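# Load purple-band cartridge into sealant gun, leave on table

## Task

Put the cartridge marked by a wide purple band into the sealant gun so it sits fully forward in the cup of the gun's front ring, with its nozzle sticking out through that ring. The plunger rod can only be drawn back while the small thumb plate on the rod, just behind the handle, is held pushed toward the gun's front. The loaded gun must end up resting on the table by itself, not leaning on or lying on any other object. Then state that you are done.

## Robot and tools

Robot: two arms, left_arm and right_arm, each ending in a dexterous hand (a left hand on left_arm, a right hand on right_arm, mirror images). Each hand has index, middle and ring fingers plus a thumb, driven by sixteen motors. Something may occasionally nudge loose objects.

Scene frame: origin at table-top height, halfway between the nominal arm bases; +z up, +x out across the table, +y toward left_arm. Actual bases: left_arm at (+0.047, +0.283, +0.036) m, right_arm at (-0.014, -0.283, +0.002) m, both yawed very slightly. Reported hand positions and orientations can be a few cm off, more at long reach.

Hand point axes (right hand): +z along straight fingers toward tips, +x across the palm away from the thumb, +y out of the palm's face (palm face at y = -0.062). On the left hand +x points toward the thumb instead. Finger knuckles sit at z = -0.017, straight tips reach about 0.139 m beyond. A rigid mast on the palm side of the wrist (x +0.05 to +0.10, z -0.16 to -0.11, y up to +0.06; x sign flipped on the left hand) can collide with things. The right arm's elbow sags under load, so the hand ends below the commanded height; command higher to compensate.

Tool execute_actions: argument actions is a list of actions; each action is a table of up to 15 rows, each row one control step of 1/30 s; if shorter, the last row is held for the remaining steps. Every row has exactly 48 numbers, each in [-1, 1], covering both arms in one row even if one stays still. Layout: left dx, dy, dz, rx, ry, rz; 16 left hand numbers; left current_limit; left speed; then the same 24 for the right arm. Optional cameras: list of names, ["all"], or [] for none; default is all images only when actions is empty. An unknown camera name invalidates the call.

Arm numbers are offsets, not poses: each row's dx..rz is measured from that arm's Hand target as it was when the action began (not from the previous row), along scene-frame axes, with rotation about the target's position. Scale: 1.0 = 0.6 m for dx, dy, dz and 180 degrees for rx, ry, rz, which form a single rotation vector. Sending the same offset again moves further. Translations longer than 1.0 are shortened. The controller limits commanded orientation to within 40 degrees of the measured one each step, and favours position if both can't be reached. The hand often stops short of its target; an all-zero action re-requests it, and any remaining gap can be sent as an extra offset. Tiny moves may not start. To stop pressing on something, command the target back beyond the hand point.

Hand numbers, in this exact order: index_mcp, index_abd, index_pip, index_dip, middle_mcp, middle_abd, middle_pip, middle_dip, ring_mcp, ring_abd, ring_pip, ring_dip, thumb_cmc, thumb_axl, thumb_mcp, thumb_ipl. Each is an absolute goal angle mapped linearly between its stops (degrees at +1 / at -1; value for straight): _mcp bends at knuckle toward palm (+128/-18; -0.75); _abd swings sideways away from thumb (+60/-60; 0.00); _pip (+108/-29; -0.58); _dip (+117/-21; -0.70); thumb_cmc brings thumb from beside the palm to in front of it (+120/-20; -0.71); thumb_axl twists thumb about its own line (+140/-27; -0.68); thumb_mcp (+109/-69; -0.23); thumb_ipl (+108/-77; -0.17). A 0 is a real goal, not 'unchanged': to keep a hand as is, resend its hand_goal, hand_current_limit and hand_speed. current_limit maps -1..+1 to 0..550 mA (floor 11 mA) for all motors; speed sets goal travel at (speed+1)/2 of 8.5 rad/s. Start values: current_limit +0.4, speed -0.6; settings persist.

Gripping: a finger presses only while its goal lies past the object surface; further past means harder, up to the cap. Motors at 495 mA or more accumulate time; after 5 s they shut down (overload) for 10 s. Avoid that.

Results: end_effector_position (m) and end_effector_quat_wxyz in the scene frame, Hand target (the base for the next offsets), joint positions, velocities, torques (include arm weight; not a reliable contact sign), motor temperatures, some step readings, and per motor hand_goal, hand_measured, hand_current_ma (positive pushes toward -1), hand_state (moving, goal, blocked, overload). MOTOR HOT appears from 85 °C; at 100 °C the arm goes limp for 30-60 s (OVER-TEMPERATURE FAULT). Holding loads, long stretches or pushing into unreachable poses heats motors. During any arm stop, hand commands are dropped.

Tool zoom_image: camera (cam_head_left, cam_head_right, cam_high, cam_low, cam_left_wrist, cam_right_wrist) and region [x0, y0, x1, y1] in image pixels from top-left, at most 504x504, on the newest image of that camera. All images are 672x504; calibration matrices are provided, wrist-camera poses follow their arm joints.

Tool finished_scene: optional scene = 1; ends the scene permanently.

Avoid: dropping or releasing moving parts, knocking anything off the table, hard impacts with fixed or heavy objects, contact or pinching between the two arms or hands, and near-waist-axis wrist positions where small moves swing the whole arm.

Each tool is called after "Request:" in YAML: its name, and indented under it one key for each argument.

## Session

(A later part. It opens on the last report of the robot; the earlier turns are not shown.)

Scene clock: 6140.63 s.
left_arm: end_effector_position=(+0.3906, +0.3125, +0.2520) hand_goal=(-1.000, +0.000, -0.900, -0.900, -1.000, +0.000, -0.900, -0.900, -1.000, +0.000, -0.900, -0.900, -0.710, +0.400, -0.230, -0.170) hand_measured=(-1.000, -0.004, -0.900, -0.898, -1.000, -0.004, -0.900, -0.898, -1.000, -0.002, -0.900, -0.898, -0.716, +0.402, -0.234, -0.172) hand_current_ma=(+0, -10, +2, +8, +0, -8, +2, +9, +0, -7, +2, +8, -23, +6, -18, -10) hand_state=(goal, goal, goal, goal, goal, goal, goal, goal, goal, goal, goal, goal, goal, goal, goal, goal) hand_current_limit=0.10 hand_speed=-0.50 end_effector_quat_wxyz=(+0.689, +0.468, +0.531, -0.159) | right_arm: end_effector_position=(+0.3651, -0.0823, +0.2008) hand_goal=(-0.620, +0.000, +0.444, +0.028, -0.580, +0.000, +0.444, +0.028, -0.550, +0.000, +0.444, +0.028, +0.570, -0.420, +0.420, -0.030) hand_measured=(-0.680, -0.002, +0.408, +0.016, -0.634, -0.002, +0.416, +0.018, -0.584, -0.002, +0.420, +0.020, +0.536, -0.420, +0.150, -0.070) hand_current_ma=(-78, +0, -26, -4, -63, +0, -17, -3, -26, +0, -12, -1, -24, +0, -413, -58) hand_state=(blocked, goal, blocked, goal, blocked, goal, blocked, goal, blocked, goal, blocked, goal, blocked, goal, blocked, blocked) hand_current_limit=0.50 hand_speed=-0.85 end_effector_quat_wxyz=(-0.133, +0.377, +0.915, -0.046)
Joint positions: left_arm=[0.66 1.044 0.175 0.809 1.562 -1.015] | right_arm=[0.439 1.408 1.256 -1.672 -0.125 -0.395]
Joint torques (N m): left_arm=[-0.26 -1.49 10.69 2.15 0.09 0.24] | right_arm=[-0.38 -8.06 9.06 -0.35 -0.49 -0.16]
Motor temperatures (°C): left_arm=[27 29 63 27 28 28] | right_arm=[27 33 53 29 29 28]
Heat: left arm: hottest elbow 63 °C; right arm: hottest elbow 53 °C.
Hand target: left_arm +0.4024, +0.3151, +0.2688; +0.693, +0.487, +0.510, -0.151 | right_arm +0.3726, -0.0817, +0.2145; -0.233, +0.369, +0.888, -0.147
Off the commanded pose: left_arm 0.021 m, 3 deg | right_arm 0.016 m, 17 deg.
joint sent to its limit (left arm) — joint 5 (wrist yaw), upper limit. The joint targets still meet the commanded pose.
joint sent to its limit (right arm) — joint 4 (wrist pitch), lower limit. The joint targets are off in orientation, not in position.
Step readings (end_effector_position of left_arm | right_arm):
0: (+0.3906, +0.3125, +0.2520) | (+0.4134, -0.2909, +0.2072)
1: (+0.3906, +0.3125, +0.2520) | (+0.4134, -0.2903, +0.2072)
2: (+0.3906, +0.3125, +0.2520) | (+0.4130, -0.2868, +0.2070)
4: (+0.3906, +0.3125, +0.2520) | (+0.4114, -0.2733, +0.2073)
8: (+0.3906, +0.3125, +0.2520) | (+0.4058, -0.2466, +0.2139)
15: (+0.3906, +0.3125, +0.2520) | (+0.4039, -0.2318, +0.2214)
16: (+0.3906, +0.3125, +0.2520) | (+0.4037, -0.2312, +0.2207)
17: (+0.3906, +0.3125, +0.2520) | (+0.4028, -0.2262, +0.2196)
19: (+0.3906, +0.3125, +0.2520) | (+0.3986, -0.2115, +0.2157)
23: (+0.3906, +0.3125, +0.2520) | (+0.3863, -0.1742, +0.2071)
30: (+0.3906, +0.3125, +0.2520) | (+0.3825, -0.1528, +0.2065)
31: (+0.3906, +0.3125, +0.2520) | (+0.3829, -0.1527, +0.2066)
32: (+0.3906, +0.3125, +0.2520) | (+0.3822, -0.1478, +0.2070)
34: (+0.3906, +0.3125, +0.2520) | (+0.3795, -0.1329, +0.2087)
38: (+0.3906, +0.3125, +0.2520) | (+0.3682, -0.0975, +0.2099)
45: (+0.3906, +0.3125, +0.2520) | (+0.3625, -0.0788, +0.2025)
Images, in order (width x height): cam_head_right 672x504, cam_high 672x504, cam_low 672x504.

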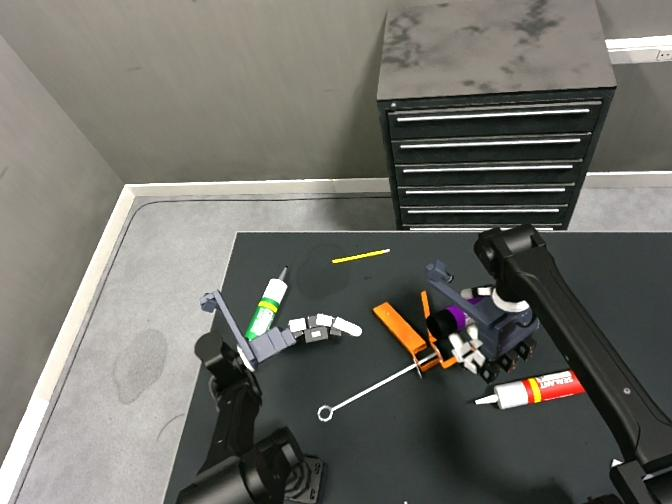

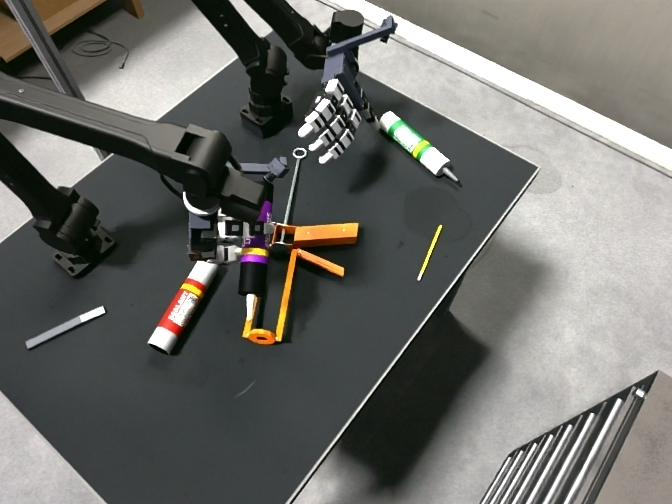

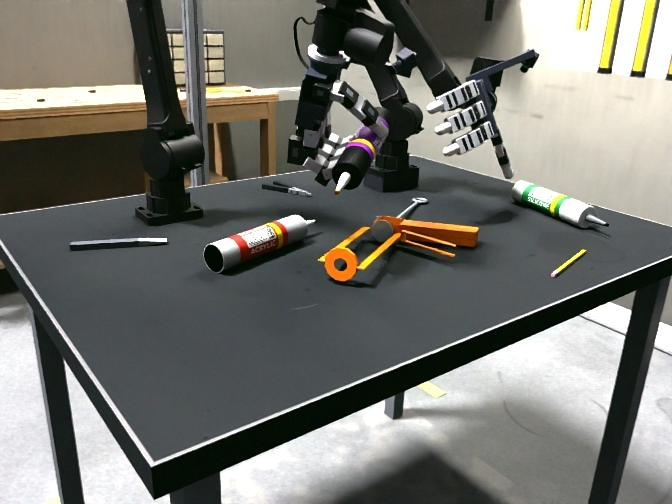

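Request:
execute_actions:
  actions:
    - [[0,0,0,0,0,0,-1,0,-0.9,-0.9,-1,0,-0.9,-0.9,-1,0,-0.9,-0.9,-0.71,0.4,-0.23,-0.17,0.1,-0.5,-0.008,0.039,-0.058,0,0,0,-0.62,0,0.444,0.028,-0.58,0,0.444,0.028,-0.55,0,0.444,0.028,0.57,-0.42,0.42,-0.03,0.5,-0.85]]
    - [[0,0,0,0,0,0,-1,0,-0.9,-0.9,-1,0,-0.9,-0.9,-1,0,-0.9,-0.9,-0.71,0.4,-0.23,-0.17,0.1,-0.5,-0.008,0.039,-0.058,0,0,0,-0.62,0,0.444,0.028,-0.58,0,0.444,0.028,-0.55,0,0.444,0.028,0.57,-0.42,0.42,-0.03,0.5,-0.85]]
  cameras: ["cam_low", "cam_high"]

Request:
zoom_image:
  camera: "cam_high"
  region: [170, 180, 320, 350]

Request:
zoom_image:
  camera: "cam_low"
  region: [280, 130, 440, 300]

Scene clock: 6190.77 s.
left_arm: end_effector_position=(+0.3906, +0.3125, +0.2520) hand_goal=(-1.000, +0.000, -0.900, -0.900, -1.000, +0.000, -0.900, -0.900, -1.000, +0.000, -0.900, -0.900, -0.710, +0.400, -0.230, -0.170) hand_measured=(-1.000, -0.004, -0.900, -0.898, -1.000, -0.004, -0.900, -0.898, -1.000, -0.002, -0.900, -0.898, -0.716, +0.402, -0.234, -0.172) hand_current_ma=(+0, -10, +2, +8, +0, -8, +2, +9, +0, -7, +2, +8, -23, +6, -18, -10) hand_state=(goal, goal, goal, goal, goal, goal, goal, goal, goal, goal, goal, goal, goal, goal, goal, goal) hand_current_limit=0.10 hand_speed=-0.50 end_effector_quat_wxyz=(+0.689, +0.468, +0.531, -0.159) | right_arm: end_effector_position=(+0.3489, -0.0442, +0.1220) hand_goal=(-0.620, +0.000, +0.444, +0.028, -0.580, +0.000, +0.444, +0.028, -0.550, +0.000, +0.444, +0.028, +0.570, -0.420, +0.420, -0.030) hand_measured=(-0.680, -0.002, +0.408, +0.016, -0.634, -0.002, +0.416, +0.018, -0.584, -0.002, +0.420, +0.020, +0.536, -0.420, +0.150, -0.070) hand_current_ma=(-78, +0, -26, -4, -63, +0, -17, -3, -26, +0, -12, -1, -24, +0, -412, -58) hand_state=(blocked, goal, blocked, goal, blocked, goal, blocked, goal, blocked, goal, blocked, goal, blocked, goal, blocked, blocked) hand_current_limit=0.50 hand_speed=-0.85 end_effector_quat_wxyz=(-0.206, +0.378, +0.895, -0.118)
Joint positions: left_arm=[0.66 1.044 0.175 0.809 1.562 -1.015] | right_arm=[0.534 1.601 1.256 -1.675 -0.173 -0.306]
Joint torques (N m): left_arm=[-0.32 -1.79 10.74 2.15 0.09 0.24] | right_arm=[0.38 -10.52 9.65 -0.66 -0.45 -0.19]
Motor temperatures (°C): left_arm=[27 29 63 27 28 28] | right_arm=[27 33 52 29 29 28]
Heat: left arm: hottest elbow 63 °C; right arm: hottest elbow 52 °C.
Hand target: left_arm +0.4024, +0.3151, +0.2688; +0.693, +0.487, +0.510, -0.151 | right_arm +0.3630, -0.0349, +0.1449; -0.233, +0.369, +0.888, -0.147
Off the commanded pose: left_arm 0.021 m, 3 deg | right_arm 0.028 m, 5 deg.
joint sent to its limit (left arm) — joint 5 (wrist yaw), upper limit. The joint targets still meet the commanded pose.
joint sent to its limit (right arm) — joint 4 (wrist pitch), lower limit. The joint targets are off in orientation, not in position.
Step readings (end_effector_position of left_arm | right_arm):
0: (+0.3906, +0.3125, +0.2520) | (+0.3651, -0.0823, +0.2008)
1: (+0.3906, +0.3125, +0.2520) | (+0.3651, -0.0823, +0.2006)
2: (+0.3906, +0.3125, +0.2520) | (+0.3650, -0.0821, +0.1997)
4: (+0.3906, +0.3125, +0.2520) | (+0.3647, -0.0801, +0.1945)
8: (+0.3906, +0.3125, +0.2520) | (+0.3626, -0.0707, +0.1738)
15: (+0.3906, +0.3125, +0.2520) | (+0.3600, -0.0636, +0.1601)
16: (+0.3906, +0.3125, +0.2520) | (+0.3600, -0.0637, +0.1600)
17: (+0.3906, +0.3125, +0.2520) | (+0.3597, -0.0629, +0.1595)
19: (+0.3906, +0.3125, +0.2520) | (+0.3584, -0.0605, +0.1549)
23: (+0.3906, +0.3125, +0.2520) | (+0.3534, -0.0510, +0.1360)
30: (+0.3906, +0.3125, +0.2520) | (+0.3488, -0.0439, +0.1221)
Images, in order (width x height): cam_high 672x504, cam_low 672x504.

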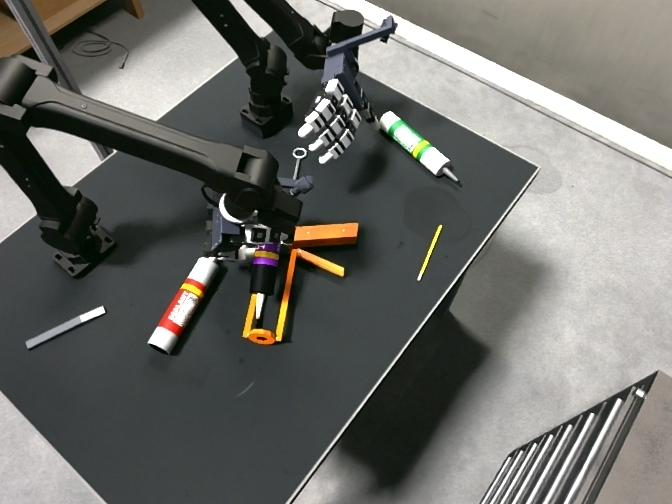

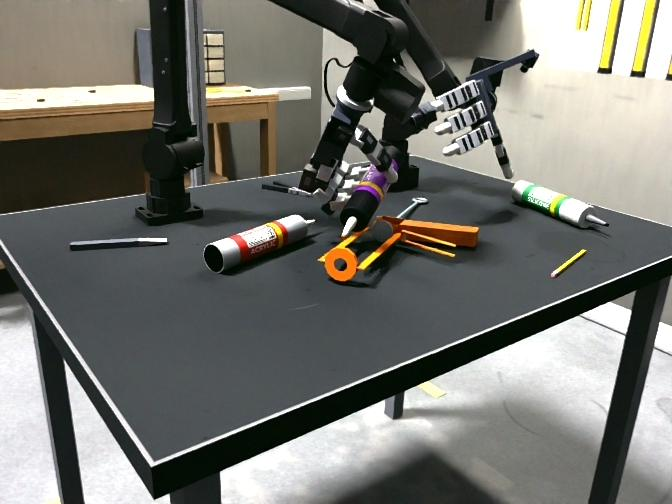

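Scaled by 2.965 from the camera's 672x504 image, which has a finer 960x720 frame.

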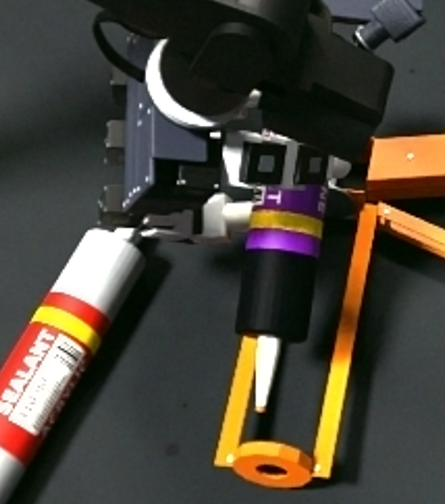

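Scaled by 2.965 from the camera's 672x504 image, which has a finer 960x720 frame.

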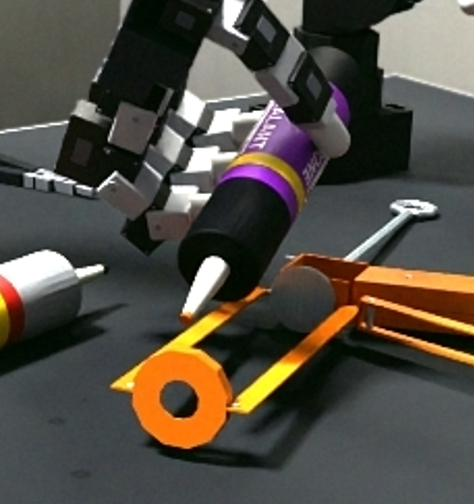

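Request:
execute_actions:
  actions:
    - [[0,0,0,0,0,0,-1,0,-0.9,-0.9,-1,0,-0.9,-0.9,-1,0,-0.9,-0.9,-0.71,0.4,-0.23,-0.17,0.1,-0.5,0.015,0.004,-0.033,-0.013,-0.008,-0.0097,-0.62,0,0.444,0.028,-0.58,0,0.444,0.028,-0.55,0,0.444,0.028,0.57,-0.42,0.42,-0.03,0.5,-0.85]]
    - [[0,0,0,0,0,0,-1,0,-0.9,-0.9,-1,0,-0.9,-0.9,-1,0,-0.9,-0.9,-0.71,0.4,-0.23,-0.17,0.1,-0.5,0.015,0.004,-0.033,-0.013,-0.008,-0.0097,-0.62,0,0.444,0.028,-0.58,0,0.444,0.028,-0.55,0,0.444,0.028,0.57,-0.42,0.42,-0.03,0.5,-0.85]]
  cameras: ["cam_low", "cam_high"]

Request:
zoom_image:
  camera: "cam_high"
  region: [170, 180, 320, 350]

Request:
zoom_image:
  camera: "cam_low"
  region: [280, 130, 440, 300]

Scene clock: 6215.40 s.
left_arm: end_effector_position=(+0.3906, +0.3125, +0.2520) hand_goal=(-1.000, +0.000, -0.900, -0.900, -1.000, +0.000, -0.900, -0.900, -1.000, +0.000, -0.900, -0.900, -0.710, +0.400, -0.230, -0.170) hand_measured=(-1.000, -0.004, -0.900, -0.898, -1.000, -0.004, -0.900, -0.898, -1.000, -0.002, -0.900, -0.898, -0.716, +0.402, -0.234, -0.172) hand_current_ma=(+0, -10, +2, +8, +0, -8, +2, +9, +0, -7, +2, +8, -23, +6, -18, -10) hand_state=(goal, goal, goal, goal, goal, goal, goal, goal, goal, goal, goal, goal, goal, goal, goal, goal) hand_current_limit=0.10 hand_speed=-0.50 end_effector_quat_wxyz=(+0.689, +0.468, +0.531, -0.159) | right_arm: end_effector_position=(+0.3643, -0.0432, +0.0851) hand_goal=(-0.620, +0.000, +0.444, +0.028, -0.580, +0.000, +0.444, +0.028, -0.550, +0.000, +0.444, +0.028, +0.570, -0.420, +0.420, -0.030) hand_measured=(-0.680, -0.002, +0.408, +0.016, -0.634, -0.002, +0.416, +0.018, -0.584, -0.002, +0.420, +0.020, +0.536, -0.420, +0.150, -0.070) hand_current_ma=(-78, +0, -26, -4, -63, +0, -17, -3, -26, +0, -12, -1, -24, +0, -412, -58) hand_state=(blocked, goal, blocked, goal, blocked, goal, blocked, goal, blocked, goal, blocked, goal, blocked, goal, blocked, blocked) hand_current_limit=0.50 hand_speed=-0.85 end_effector_quat_wxyz=(-0.205, +0.412, +0.872, -0.169)
Joint positions: left_arm=[0.66 1.044 0.175 0.809 1.562 -1.015] | right_arm=[0.553 1.72 1.303 -1.675 -0.139 -0.2]
Joint torques (N m): left_arm=[-0.32 -1.85 10.84 2.06 0.09 0.26] | right_arm=[0.91 -11.4 9.78 -0.81 -0.03 -0.14]
Motor temperatures (°C): left_arm=[27 29 63 27 28 28] | right_arm=[27 34 52 29 29 28]
Heat: left arm: hottest elbow 63 °C; right arm: hottest elbow 52 °C.
Hand target: left_arm +0.4024, +0.3151, +0.2688; +0.693, +0.487, +0.510, -0.151 | right_arm +0.3810, -0.0302, +0.1053; -0.200, +0.409, +0.875, -0.166
Off the commanded pose: left_arm 0.021 m, 3 deg | right_arm 0.029 m, 1 deg.
joint sent to its limit (left arm) — joint 5 (wrist yaw), upper limit. The joint targets still meet the commanded pose.
joint sent to its limit (right arm) — joint 4 (wrist pitch), lower limit. The joint targets are off in orientation, not in position.
Step readings (end_effector_position of left_arm | right_arm):
0: (+0.3906, +0.3125, +0.2520) | (+0.3490, -0.0442, +0.1220)
1: (+0.3906, +0.3125, +0.2520) | (+0.3490, -0.0443, +0.1220)
2: (+0.3906, +0.3125, +0.2520) | (+0.3491, -0.0445, +0.1218)
4: (+0.3906, +0.3125, +0.2520) | (+0.3506, -0.0455, +0.1199)
8: (+0.3906, +0.3125, +0.2520) | (+0.3547, -0.0451, +0.1113)
15: (+0.3906, +0.3125, +0.2520) | (+0.3550, -0.0464, +0.1030)
16: (+0.3906, +0.3125, +0.2520) | (+0.3552, -0.0462, +0.1033)
17: (+0.3906, +0.3125, +0.2520) | (+0.3558, -0.0464, +0.1030)
19: (+0.3906, +0.3125, +0.2520) | (+0.3592, -0.0460, +0.1014)
23: (+0.3906, +0.3125, +0.2520) | (+0.3645, -0.0426, +0.0931)
30: (+0.3906, +0.3125, +0.2520) | (+0.3640, -0.0432, +0.0849)
Images, in order (width x height): cam_high 672x504, cam_low 672x504.

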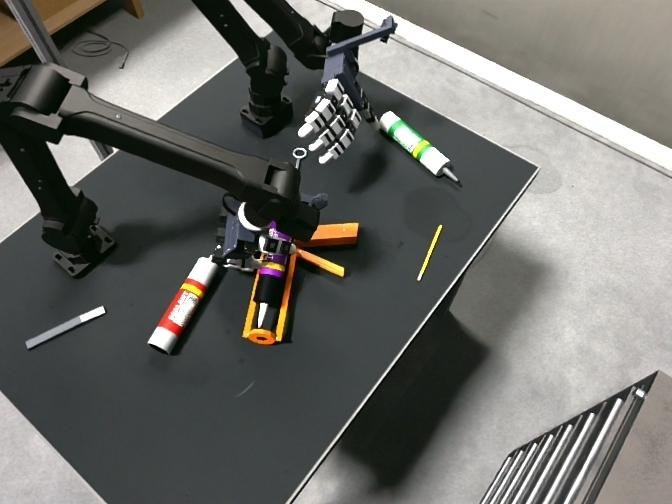

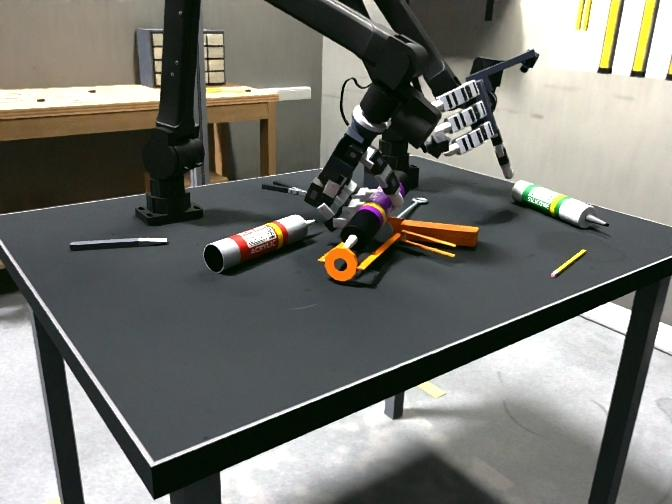

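Scaled by 2.965 from the camera's 672x504 image, which has a finer 960x720 frame.

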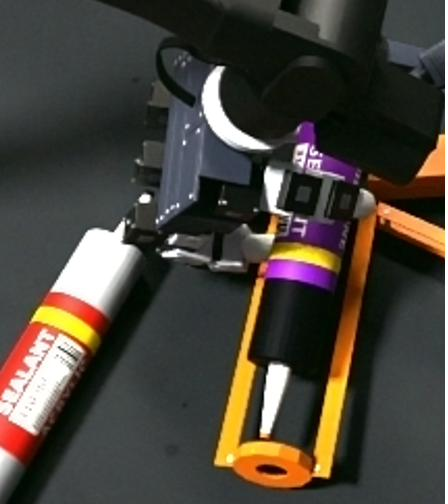

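Scaled by 2.965 from the camera's 672x504 image, which has a finer 960x720 frame.

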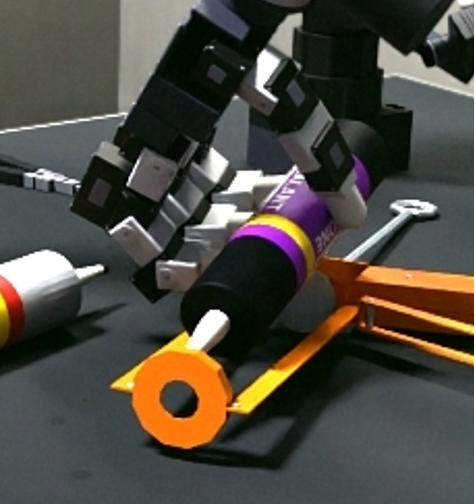

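Request:
execute_actions:
  actions:
    - [[0,0,0,0,0,0,-1,0,-0.9,-0.9,-1,0,-0.9,-0.9,-1,0,-0.9,-0.9,-0.71,0.4,-0.23,-0.17,0.1,-0.5,0.016,0.0,-0.003,0,0,0,-0.62,0,0.444,0.028,-0.58,0,0.444,0.028,-0.55,0,0.444,0.028,0.57,-0.42,0.42,-0.03,0.5,-0.85]]
  cameras: ["cam_low", "cam_high"]

Request:
zoom_image:
  camera: "cam_high"
  region: [220, 260, 320, 360]

Request:
zoom_image:
  camera: "cam_low"
  region: [300, 180, 420, 300]

Scene clock: 6232.50 s.
left_arm: end_effector_position=(+0.3906, +0.3125, +0.2520) hand_goal=(-1.000, +0.000, -0.900, -0.900, -1.000, +0.000, -0.900, -0.900, -1.000, +0.000, -0.900, -0.900, -0.710, +0.400, -0.230, -0.170) hand_measured=(-1.000, -0.004, -0.900, -0.898, -1.000, -0.004, -0.900, -0.898, -1.000, -0.002, -0.900, -0.898, -0.716, +0.402, -0.234, -0.172) hand_current_ma=(+0, -10, +2, +8, +0, -8, +2, +9, +0, -7, +2, +8, -23, +6, -18, -10) hand_state=(goal, goal, goal, goal, goal, goal, goal, goal, goal, goal, goal, goal, goal, goal, goal, goal) hand_current_limit=0.10 hand_speed=-0.50 end_effector_quat_wxyz=(+0.689, +0.468, +0.531, -0.159) | right_arm: end_effector_position=(+0.3714, -0.0401, +0.0863) hand_goal=(-0.620, +0.000, +0.444, +0.028, -0.580, +0.000, +0.444, +0.028, -0.550, +0.000, +0.444, +0.028, +0.570, -0.420, +0.420, -0.030) hand_measured=(-0.680, -0.002, +0.408, +0.016, -0.634, -0.002, +0.416, +0.018, -0.584, -0.002, +0.420, +0.020, +0.536, -0.420, +0.150, -0.070) hand_current_ma=(-78, +0, -26, -4, -63, +0, -17, -3, -26, +0, -12, -1, -24, +0, -412, -58) hand_state=(blocked, goal, blocked, goal, blocked, goal, blocked, goal, blocked, goal, blocked, goal, blocked, goal, blocked, blocked) hand_current_limit=0.50 hand_speed=-0.85 end_effector_quat_wxyz=(-0.200, +0.412, +0.873, -0.167)
Joint positions: left_arm=[0.66 1.044 0.175 0.809 1.562 -1.015] | right_arm=[0.553 1.731 1.323 -1.675 -0.134 -0.2]
Joint torques (N m): left_arm=[0.15 -1.55 10.71 2.11 0.11 0.25] | right_arm=[0.15 -10.75 10.03 -0.79 -0.02 -0.23]
Motor temperatures (°C): left_arm=[27 29 63 27 28 28] | right_arm=[27 33 56 29 29 28]
Heat: left arm: hottest elbow 63 °C; right arm: hottest elbow 56 °C.
Hand target: left_arm +0.4024, +0.3151, +0.2688; +0.693, +0.487, +0.510, -0.151 | right_arm +0.3905, -0.0302, +0.1035; -0.200, +0.409, +0.875, -0.166
Off the commanded pose: left_arm 0.021 m, 3 deg | right_arm 0.028 m, 0 deg.
joint sent to its limit (left arm) — joint 5 (wrist yaw), upper limit. The joint targets still meet the commanded pose.
joint sent to its limit (right arm) — joint 4 (wrist pitch), lower limit. The joint targets are off in orientation, not in position.
Step readings (end_effector_position of left_arm | right_arm):
0: (+0.3906, +0.3125, +0.2520) | (+0.3643, -0.0433, +0.0851)
1: (+0.3906, +0.3125, +0.2520) | (+0.3643, -0.0433, +0.0851)
2: (+0.3906, +0.3125, +0.2520) | (+0.3645, -0.0433, +0.0852)
4: (+0.3906, +0.3125, +0.2520) | (+0.3658, -0.0430, +0.0857)
8: (+0.3906, +0.3125, +0.2520) | (+0.3702, -0.0408, +0.0869)
15: (+0.3906, +0.3125, +0.2520) | (+0.3714, -0.0401, +0.0866)
Images, in order (width x height): cam_high 672x504, cam_low 672x504.

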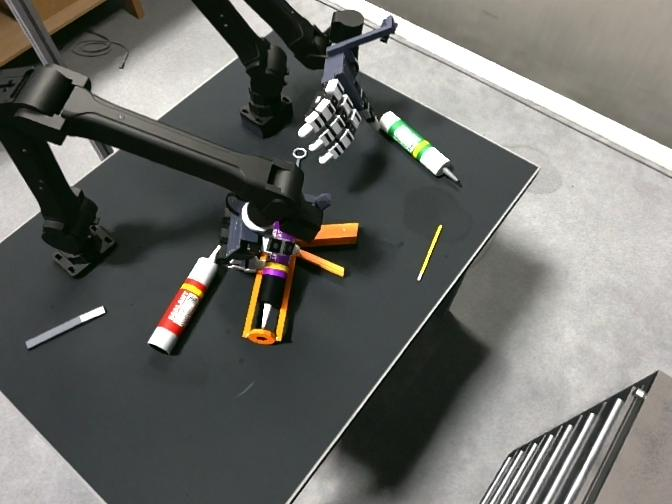

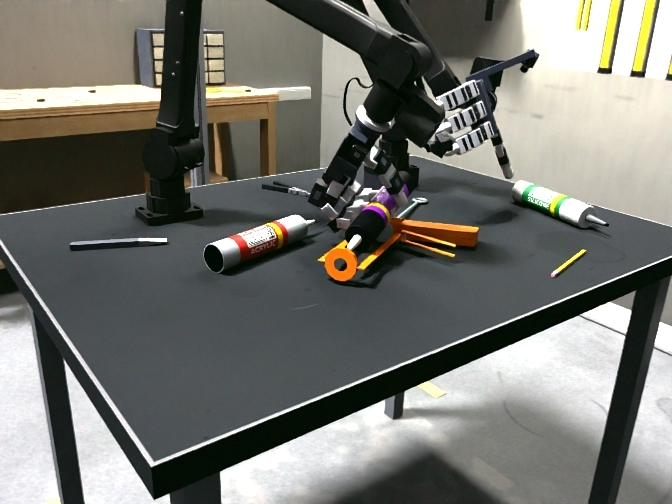

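Scaled by 5.040 from the camera's 672x504 image, which has a finer 960x720 frame.

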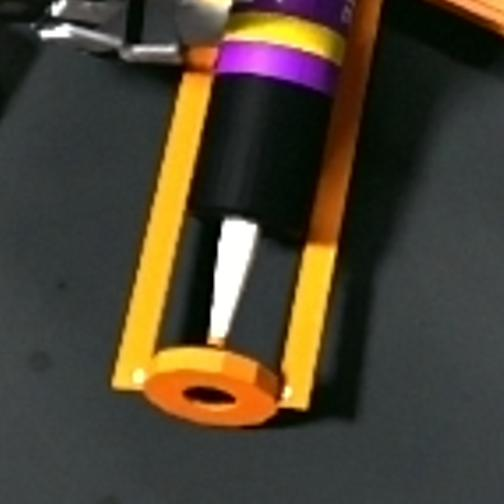

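Scaled by 4.200 from the camera's 672x504 image, which has a finer 960x720 frame.

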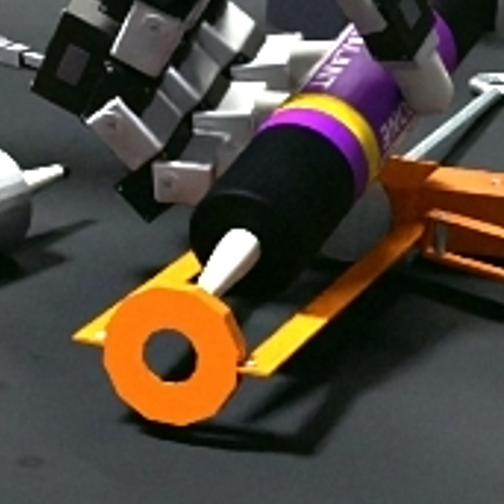

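Request:
execute_actions:
  actions:
    - [[0,0,0,0,0,0,-1,0,-0.9,-0.9,-1,0,-0.9,-0.9,-1,0,-0.9,-0.9,-0.71,0.4,-0.23,-0.17,0.1,-0.5,0.0105,-0.016,-0.016,0,0,0.006,-0.62,0,0.444,0.028,-0.58,0,0.444,0.028,-0.55,0,0.444,0.028,0.57,-0.42,0.42,-0.03,0.5,-0.85]]
  cameras: ["cam_low", "cam_high"]

Request:
zoom_image:
  camera: "cam_high"
  region: [220, 260, 320, 360]

Request:
zoom_image:
  camera: "cam_low"
  region: [300, 180, 420, 300]

Scene clock: 6257.97 s.
left_arm: end_effector_position=(+0.3906, +0.3125, +0.2520) hand_goal=(-1.000, +0.000, -0.900, -0.900, -1.000, +0.000, -0.900, -0.900, -1.000, +0.000, -0.900, -0.900, -0.710, +0.400, -0.230, -0.170) hand_measured=(-1.000, -0.004, -0.900, -0.898, -1.000, -0.004, -0.900, -0.898, -1.000, -0.002, -0.900, -0.898, -0.716, +0.402, -0.234, -0.172) hand_current_ma=(+0, -10, +2, +8, +0, -8, +2, +9, +0, -7, +2, +8, -23, +6, -18, -10) hand_state=(goal, goal, goal, goal, goal, goal, goal, goal, goal, goal, goal, goal, goal, goal, goal, goal) hand_current_limit=0.10 hand_speed=-0.50 end_effector_quat_wxyz=(+0.689, +0.468, +0.531, -0.159) | right_arm: end_effector_position=(+0.3770, -0.0489, +0.0755) hand_goal=(-0.620, +0.000, +0.444, +0.028, -0.580, +0.000, +0.444, +0.028, -0.550, +0.000, +0.444, +0.028, +0.570, -0.420, +0.420, -0.030) hand_measured=(-0.680, -0.002, +0.408, +0.016, -0.634, -0.002, +0.416, +0.018, -0.584, -0.002, +0.420, +0.020, +0.536, -0.420, +0.150, -0.070) hand_current_ma=(-78, +0, -26, -4, -63, +0, -17, -3, -26, +0, -12, -1, -24, +0, -412, -58) hand_state=(blocked, goal, blocked, goal, blocked, goal, blocked, goal, blocked, goal, blocked, goal, blocked, goal, blocked, blocked) hand_current_limit=0.50 hand_speed=-0.85 end_effector_quat_wxyz=(-0.202, +0.406, +0.873, -0.179)
Joint positions: left_arm=[0.66 1.044 0.175 0.809 1.562 -1.015] | right_arm=[0.534 1.758 1.327 -1.675 -0.112 -0.225]
Joint torques (N m): left_arm=[0.09 -1.9 10.73 2.17 0.11 0.25] | right_arm=[-0.26 -11.22 9.84 -0.83 -0.04 -0.38]
Motor temperatures (°C): left_arm=[27 29 63 27 28 28] | right_arm=[27 34 54 29 28 28]
Heat: left arm: hottest elbow 63 °C; right arm: hottest elbow 54 °C.
Hand target: left_arm +0.4024, +0.3151, +0.2688; +0.693, +0.487, +0.510, -0.151 | right_arm +0.3968, -0.0397, +0.0939; -0.198, +0.400, +0.879, -0.168
Off the commanded pose: left_arm 0.021 m, 3 deg | right_arm 0.029 m, 2 deg.
joint sent to its limit (left arm) — joint 5 (wrist yaw), upper limit. The joint targets still meet the commanded pose.
joint sent to its limit (right arm) — joint 4 (wrist pitch), lower limit. The joint targets still meet the commanded pose.
Step readings (end_effector_position of left_arm | right_arm):
0: (+0.3906, +0.3125, +0.2520) | (+0.3714, -0.0401, +0.0863)
1: (+0.3906, +0.3125, +0.2520) | (+0.3714, -0.0402, +0.0861)
2: (+0.3906, +0.3125, +0.2520) | (+0.3716, -0.0407, +0.0857)
4: (+0.3906, +0.3125, +0.2520) | (+0.3727, -0.0417, +0.0846)
8: (+0.3906, +0.3125, +0.2520) | (+0.3753, -0.0454, +0.0791)
15: (+0.3906, +0.3125, +0.2520) | (+0.3770, -0.0490, +0.0755)
Images, in order (width x height): cam_high 672x504, cam_low 672x504.

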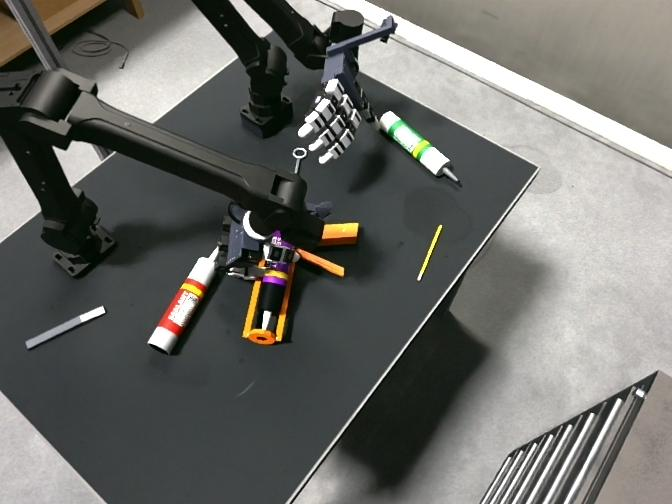

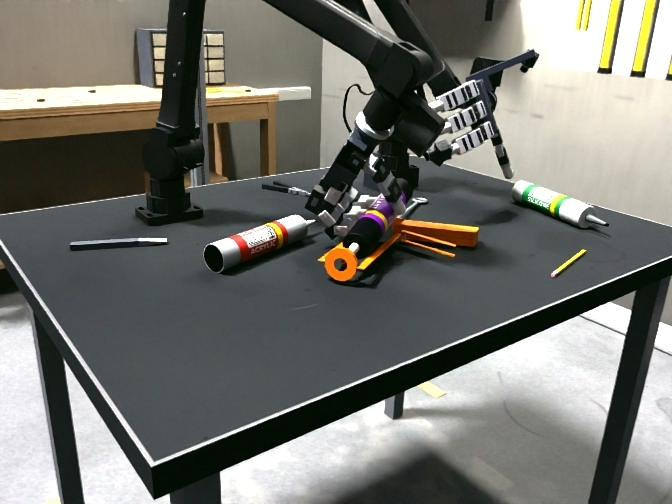

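Scaled by 5.040 from the camera's 672x504 image, which has a finer 960x720 frame.

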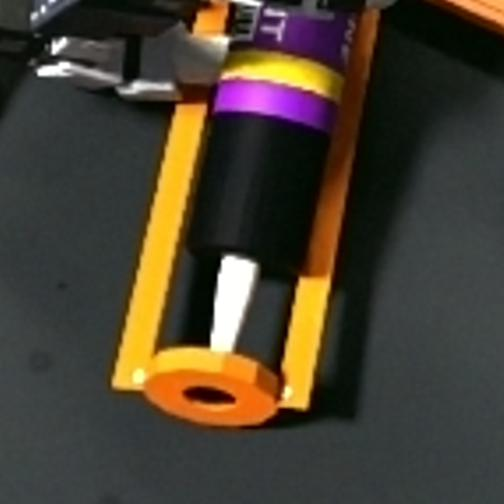

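Scaled by 4.200 from the camera's 672x504 image, which has a finer 960x720 frame.

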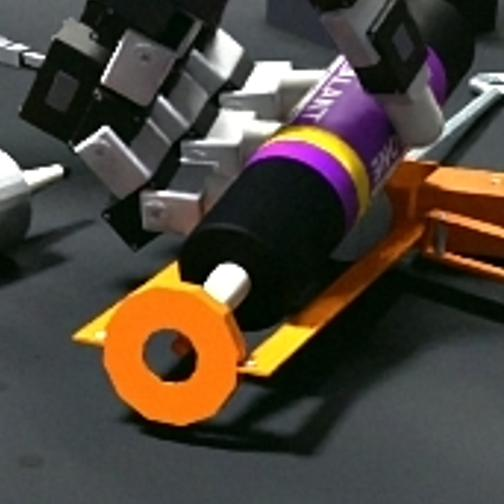

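Request:
execute_actions:
  actions:
    - [[0,0,0,0,0,0,-1,0,-0.9,-0.9,-1,0,-0.9,-0.9,-1,0,-0.9,-0.9,-0.71,0.4,-0.23,-0.17,0.1,-0.5,0.009,-0.014,-0.005,0,0,0.0,-0.62,0,0.444,0.028,-0.58,0,0.444,0.028,-0.55,0,0.444,0.028,0.57,-0.42,0.42,-0.03,0.5,-0.85]]
    - [[0,0,0,0,0,0,-1,0,-0.9,-0.9,-1,0,-0.9,-0.9,-1,0,-0.9,-0.9,-0.71,0.4,-0.23,-0.17,0.1,-0.5,0.009,-0.014,-0.005,0,0,0.0,-0.62,0,0.444,0.028,-0.58,0,0.444,0.028,-0.55,0,0.444,0.028,0.57,-0.42,0.42,-0.03,0.5,-0.85]]
  cameras: ["cam_low", "cam_high"]

Request:
zoom_image:
  camera: "cam_high"
  region: [220, 260, 320, 360]

Request:
zoom_image:
  camera: "cam_low"
  region: [300, 180, 420, 300]

Scene clock: 6270.63 s.
left_arm: end_effector_position=(+0.3906, +0.3125, +0.2520) hand_goal=(-1.000, +0.000, -0.900, -0.900, -1.000, +0.000, -0.900, -0.900, -1.000, +0.000, -0.900, -0.900, -0.710, +0.400, -0.230, -0.170) hand_measured=(-1.000, -0.004, -0.900, -0.898, -1.000, -0.004, -0.900, -0.898, -1.000, -0.002, -0.900, -0.898, -0.716, +0.402, -0.234, -0.172) hand_current_ma=(+0, -10, +2, +8, +0, -8, +2, +9, +0, -7, +2, +8, -23, +6, -18, -10) hand_state=(goal, goal, goal, goal, goal, goal, goal, goal, goal, goal, goal, goal, goal, goal, goal, goal) hand_current_limit=0.10 hand_speed=-0.50 end_effector_quat_wxyz=(+0.689, +0.468, +0.531, -0.159) | right_arm: end_effector_position=(+0.3868, -0.0646, +0.0715) hand_goal=(-0.620, +0.000, +0.444, +0.028, -0.580, +0.000, +0.444, +0.028, -0.550, +0.000, +0.444, +0.028, +0.570, -0.420, +0.420, -0.030) hand_measured=(-0.680, -0.002, +0.408, +0.016, -0.634, -0.002, +0.416, +0.018, -0.584, -0.002, +0.420, +0.020, +0.536, -0.420, +0.150, -0.070) hand_current_ma=(-78, +0, -26, -4, -63, +0, -17, -3, -26, +0, -12, -1, -24, +0, -413, -58) hand_state=(blocked, goal, blocked, goal, blocked, goal, blocked, goal, blocked, goal, blocked, goal, blocked, goal, blocked, blocked) hand_current_limit=0.50 hand_speed=-0.85 end_effector_quat_wxyz=(-0.204, +0.406, +0.873, -0.180)
Joint positions: left_arm=[0.66 1.044 0.175 0.809 1.562 -1.015] | right_arm=[0.494 1.77 1.33 -1.675 -0.092 -0.261]
Joint torques (N m): left_arm=[-0.26 -2.02 10.86 2.03 0.13 0.22] | right_arm=[-0.38 -11.11 9.85 -0.85 -0.01 -0.39]
Motor temperatures (°C): left_arm=[27 29 63 27 28 28] | right_arm=[27 33 55 29 28 28]
Heat: left arm: hottest elbow 63 °C; right arm: hottest elbow 55 °C.
Hand target: left_arm +0.4024, +0.3151, +0.2688; +0.693, +0.487, +0.510, -0.151 | right_arm +0.4076, -0.0565, +0.0879; -0.198, +0.400, +0.879, -0.168
Off the commanded pose: left_arm 0.021 m, 3 deg | right_arm 0.028 m, 2 deg.
joint sent to its limit (left arm) — joint 5 (wrist yaw), upper limit. The joint targets still meet the commanded pose.
joint sent to its limit (right arm) — joint 4 (wrist pitch), lower limit. The joint targets still meet the commanded pose.
Step readings (end_effector_position of left_arm | right_arm):
0: (+0.3906, +0.3125, +0.2520) | (+0.3770, -0.0489, +0.0755)
1: (+0.3906, +0.3125, +0.2520) | (+0.3769, -0.0489, +0.0755)
2: (+0.3906, +0.3125, +0.2520) | (+0.3771, -0.0491, +0.0755)
4: (+0.3906, +0.3125, +0.2520) | (+0.3784, -0.0514, +0.0755)
8: (+0.3906, +0.3125, +0.2520) | (+0.3797, -0.0537, +0.0750)
15: (+0.3906, +0.3125, +0.2520) | (+0.3812, -0.0565, +0.0740)
16: (+0.3906, +0.3125, +0.2520) | (+0.3814, -0.0569, +0.0740)
17: (+0.3906, +0.3125, +0.2520) | (+0.3817, -0.0574, +0.0738)
19: (+0.3906, +0.3125, +0.2520) | (+0.3835, -0.0598, +0.0736)
23: (+0.3906, +0.3125, +0.2520) | (+0.3854, -0.0618, +0.0723)
30: (+0.3906, +0.3125, +0.2520) | (+0.3866, -0.0642, +0.0715)
Images, in order (width x height): cam_high 672x504, cam_low 672x504.

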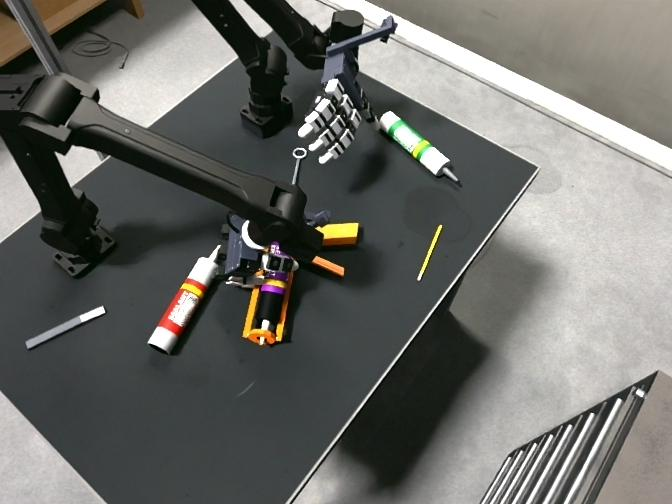

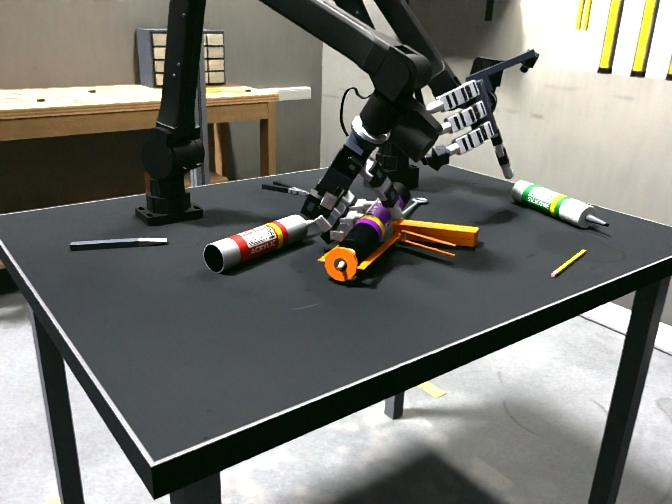

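Scaled by 5.040 from the camera's 672x504 image, which has a finer 960x720 frame.

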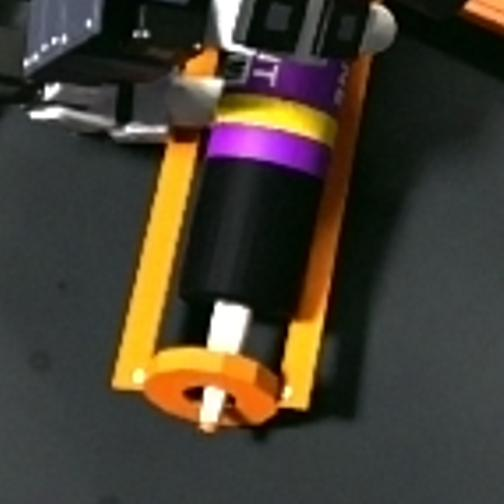

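Scaled by 4.200 from the camera's 672x504 image, which has a finer 960x720 frame.

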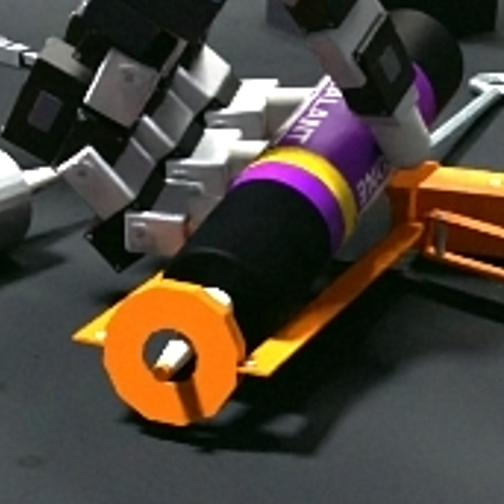

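Request:
execute_actions:
  actions:
    - [[0,0,0,0,0,0,-1,0,-0.9,-0.9,-1,0,-0.9,-0.9,-1,0,-0.9,-0.9,-0.71,0.4,-0.23,-0.17,0.1,-0.5,0.011,-0.017,-0.005,0,0,0.0,-0.62,0,0.444,0.028,-0.58,0,0.444,0.028,-0.55,0,0.444,0.028,0.57,-0.42,0.42,-0.03,0.5,-0.85]]
  cameras: ["cam_low", "cam_high"]

Request:
zoom_image:
  camera: "cam_high"
  region: [220, 260, 320, 360]

Request:
zoom_image:
  camera: "cam_low"
  region: [300, 180, 420, 300]

Scene clock: 6288.37 s.
left_arm: end_effector_position=(+0.3906, +0.3125, +0.2520) hand_goal=(-1.000, +0.000, -0.900, -0.900, -1.000, +0.000, -0.900, -0.900, -1.000, +0.000, -0.900, -0.900, -0.710, +0.400, -0.230, -0.170) hand_measured=(-1.000, -0.004, -0.900, -0.898, -1.000, -0.004, -0.900, -0.898, -1.000, -0.002, -0.900, -0.898, -0.716, +0.402, -0.234, -0.172) hand_current_ma=(+0, -10, +2, +8, +0, -8, +2, +9, +0, -7, +2, +8, -23, +6, -18, -10) hand_state=(goal, goal, goal, goal, goal, goal, goal, goal, goal, goal, goal, goal, goal, goal, goal, goal) hand_current_limit=0.10 hand_speed=-0.50 end_effector_quat_wxyz=(+0.689, +0.468, +0.531, -0.159) | right_arm: end_effector_position=(+0.3930, -0.0730, +0.0699) hand_goal=(-0.620, +0.000, +0.444, +0.028, -0.580, +0.000, +0.444, +0.028, -0.550, +0.000, +0.444, +0.028, +0.570, -0.420, +0.420, -0.030) hand_measured=(-0.680, -0.002, +0.408, +0.016, -0.634, -0.002, +0.416, +0.016, -0.582, -0.002, +0.420, +0.020, +0.536, -0.420, +0.150, -0.070) hand_current_ma=(-78, +0, -26, -4, -63, +0, -17, -3, -23, +0, -12, -1, -24, +0, -413, -58) hand_state=(blocked, goal, blocked, goal, blocked, goal, blocked, goal, blocked, goal, blocked, goal, blocked, goal, blocked, blocked) hand_current_limit=0.50 hand_speed=-0.85 end_effector_quat_wxyz=(-0.204, +0.405, +0.873, -0.180)
Joint positions: left_arm=[0.66 1.044 0.175 0.809 1.562 -1.015] | right_arm=[0.471 1.776 1.335 -1.675 -0.081 -0.282]
Joint torques (N m): left_arm=[-0.15 -1.73 10.74 1.92 0.15 0.27] | right_arm=[-0.56 -10.93 9.8 -0.87 0.06 -0.4]
Motor temperatures (°C): left_arm=[27 29 63 27 28 28] | right_arm=[27 34 57 29 28 28]
Heat: left arm: hottest elbow 63 °C; right arm: hottest elbow 57 °C.
Hand target: left_arm +0.4024, +0.3151, +0.2688; +0.693, +0.487, +0.510, -0.151 | right_arm +0.4142, -0.0668, +0.0847; -0.198, +0.400, +0.879, -0.168
Off the commanded pose: left_arm 0.021 m, 3 deg | right_arm 0.027 m, 2 deg.
joint sent to its limit (left arm) — joint 5 (wrist yaw), upper limit. The joint targets still meet the commanded pose.
joint sent to its limit (right arm) — joint 4 (wrist pitch), lower limit. The joint targets still meet the commanded pose.
Step readings (end_effector_position of left_arm | right_arm):
0: (+0.3906, +0.3125, +0.2520) | (+0.3868, -0.0645, +0.0715)
1: (+0.3906, +0.3125, +0.2520) | (+0.3868, -0.0646, +0.0715)
2: (+0.3906, +0.3125, +0.2520) | (+0.3871, -0.0651, +0.0714)
4: (+0.3906, +0.3125, +0.2520) | (+0.3885, -0.0680, +0.0708)
8: (+0.3906, +0.3125, +0.2520) | (+0.3907, -0.0706, +0.0698)
15: (+0.3906, +0.3125, +0.2520) | (+0.3930, -0.0729, +0.0699)
Images, in order (width x height): cam_high 672x504, cam_low 672x504.

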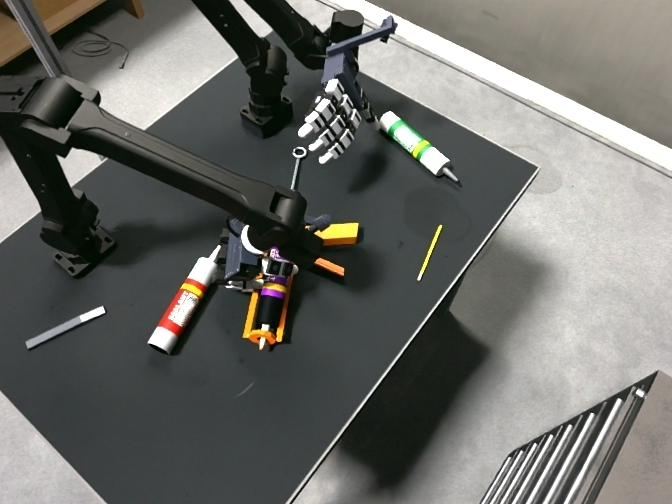

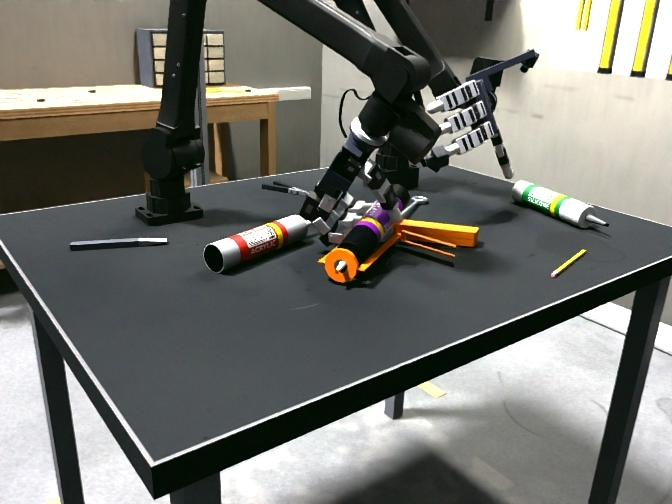

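Scaled by 5.040 from the camera's 672x504 image, which has a finer 960x720 frame.

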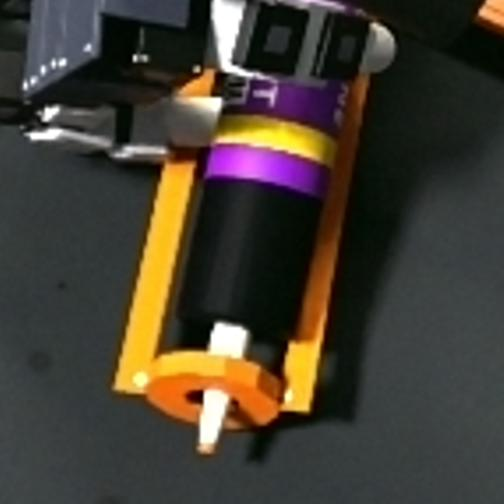

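Scaled by 4.200 from the camera's 672x504 image, which has a finer 960x720 frame.

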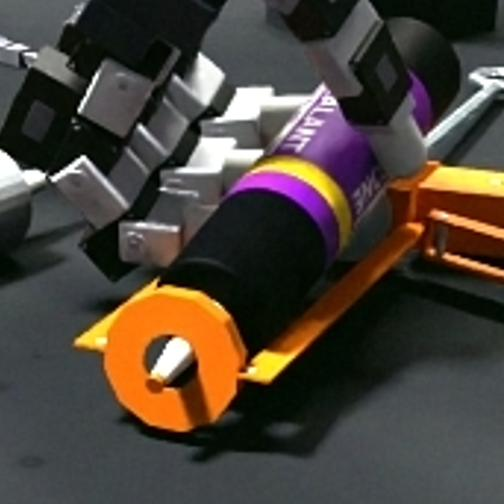

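Request:
execute_actions:
  actions:
    - [[0,0,0,0,0,0,-1,0,-0.9,-0.9,-1,0,-0.9,-0.9,-1,0,-0.9,-0.9,-0.71,0.4,-0.23,-0.17,0.1,-0.5,0.006,-0.0137,-0.006,0,0,0.0,-0.62,0,0.444,0.028,-0.58,0,0.444,0.028,-0.55,0,0.444,0.028,0.57,-0.42,0.42,-0.03,0.5,-0.85]]
  cameras: ["cam_low", "cam_high"]

Request:
zoom_image:
  camera: "cam_high"
  region: [220, 260, 320, 360]

Request:
zoom_image:
  camera: "cam_low"
  region: [300, 180, 420, 300]

Scene clock: 6302.00 s.
left_arm: end_effector_position=(+0.3906, +0.3125, +0.2520) hand_goal=(-1.000, +0.000, -0.900, -0.900, -1.000, +0.000, -0.900, -0.900, -1.000, +0.000, -0.900, -0.900, -0.710, +0.400, -0.230, -0.170) hand_measured=(-1.000, -0.004, -0.900, -0.898, -1.000, -0.004, -0.900, -0.898, -1.000, -0.002, -0.900, -0.898, -0.716, +0.402, -0.234, -0.172) hand_current_ma=(+0, -10, +2, +8, +0, -8, +2, +9, +0, -7, +2, +8, -23, +6, -18, -10) hand_state=(goal, goal, goal, goal, goal, goal, goal, goal, goal, goal, goal, goal, goal, goal, goal, goal) hand_current_limit=0.10 hand_speed=-0.50 end_effector_quat_wxyz=(+0.689, +0.468, +0.531, -0.159) | right_arm: end_effector_position=(+0.3957, -0.0767, +0.0680) hand_goal=(-0.620, +0.000, +0.444, +0.028, -0.580, +0.000, +0.444, +0.028, -0.550, +0.000, +0.444, +0.028, +0.570, -0.420, +0.420, -0.030) hand_measured=(-0.680, +0.000, +0.408, +0.012, -0.634, -0.002, +0.416, +0.016, -0.578, -0.002, +0.424, +0.024, +0.534, -0.422, +0.150, -0.070) hand_current_ma=(-78, +0, -28, -6, -62, +0, -17, -3, -20, +0, -9, +0, -26, +0, -412, -58) hand_state=(blocked, goal, blocked, goal, blocked, goal, blocked, goal, blocked, goal, blocked, goal, blocked, goal, blocked, blocked) hand_current_limit=0.50 hand_speed=-0.85 end_effector_quat_wxyz=(-0.207, +0.399, +0.875, -0.179)
Joint positions: left_arm=[0.66 1.044 0.175 0.809 1.562 -1.015] | right_arm=[0.458 1.783 1.338 -1.675 -0.077 -0.306]
Joint torques (N m): left_arm=[-0.21 -2.14 10.67 2.09 0.13 0.25] | right_arm=[-0.97 -10.93 9.62 -0.87 0.27 -0.32]
Motor temperatures (°C): left_arm=[27 29 63 27 28 28] | right_arm=[27 33 56 29 28 28]
Heat: left arm: hottest elbow 63 °C; right arm: hottest elbow 56 °C.
Hand target: left_arm +0.4024, +0.3151, +0.2688; +0.693, +0.487, +0.510, -0.151 | right_arm +0.4177, -0.0749, +0.0812; -0.198, +0.400, +0.879, -0.168
Off the commanded pose: left_arm 0.021 m, 3 deg | right_arm 0.026 m, 2 deg.
joint sent to its limit (left arm) — joint 5 (wrist yaw), upper limit. The joint targets still meet the commanded pose.
joint sent to its limit (right arm) — joint 4 (wrist pitch), lower limit. The joint targets still meet the commanded pose.
Step readings (end_effector_position of left_arm | right_arm):
0: (+0.3906, +0.3125, +0.2520) | (+0.3930, -0.0730, +0.0699)
1: (+0.3906, +0.3125, +0.2520) | (+0.3930, -0.0730, +0.0699)
2: (+0.3906, +0.3125, +0.2520) | (+0.3933, -0.0736, +0.0699)
4: (+0.3906, +0.3125, +0.2520) | (+0.3939, -0.0745, +0.0697)
8: (+0.3906, +0.3125, +0.2520) | (+0.3951, -0.0760, +0.0685)
15: (+0.3906, +0.3125, +0.2520) | (+0.3957, -0.0767, +0.0680)
Images, in order (width x height): cam_high 672x504, cam_low 672x504.

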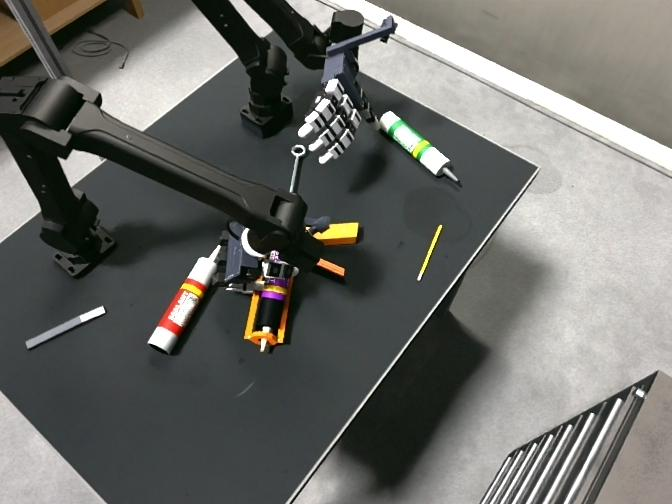

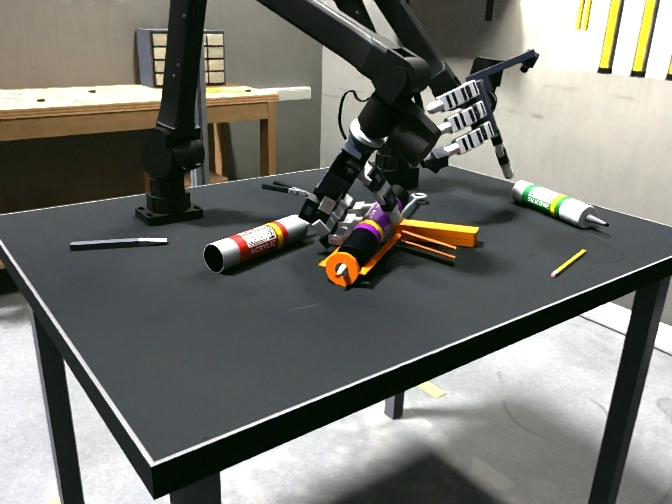

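Scaled by 5.040 from the camera's 672x504 image, which has a finer 960x720 frame.

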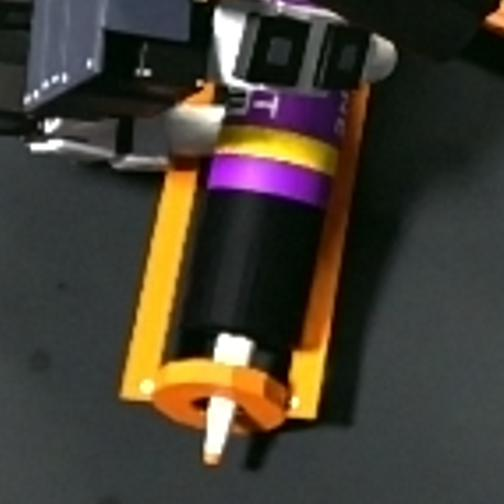

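Scaled by 4.200 from the camera's 672x504 image, which has a finer 960x720 frame.

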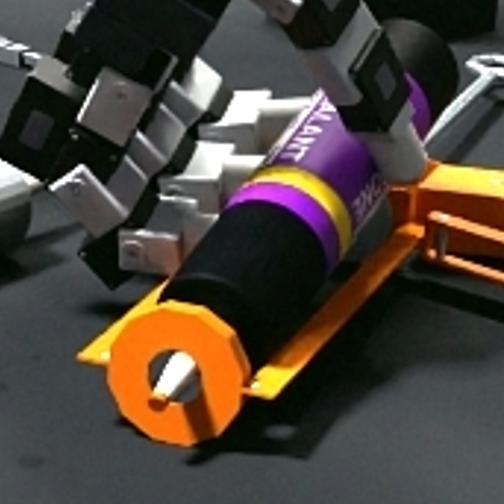

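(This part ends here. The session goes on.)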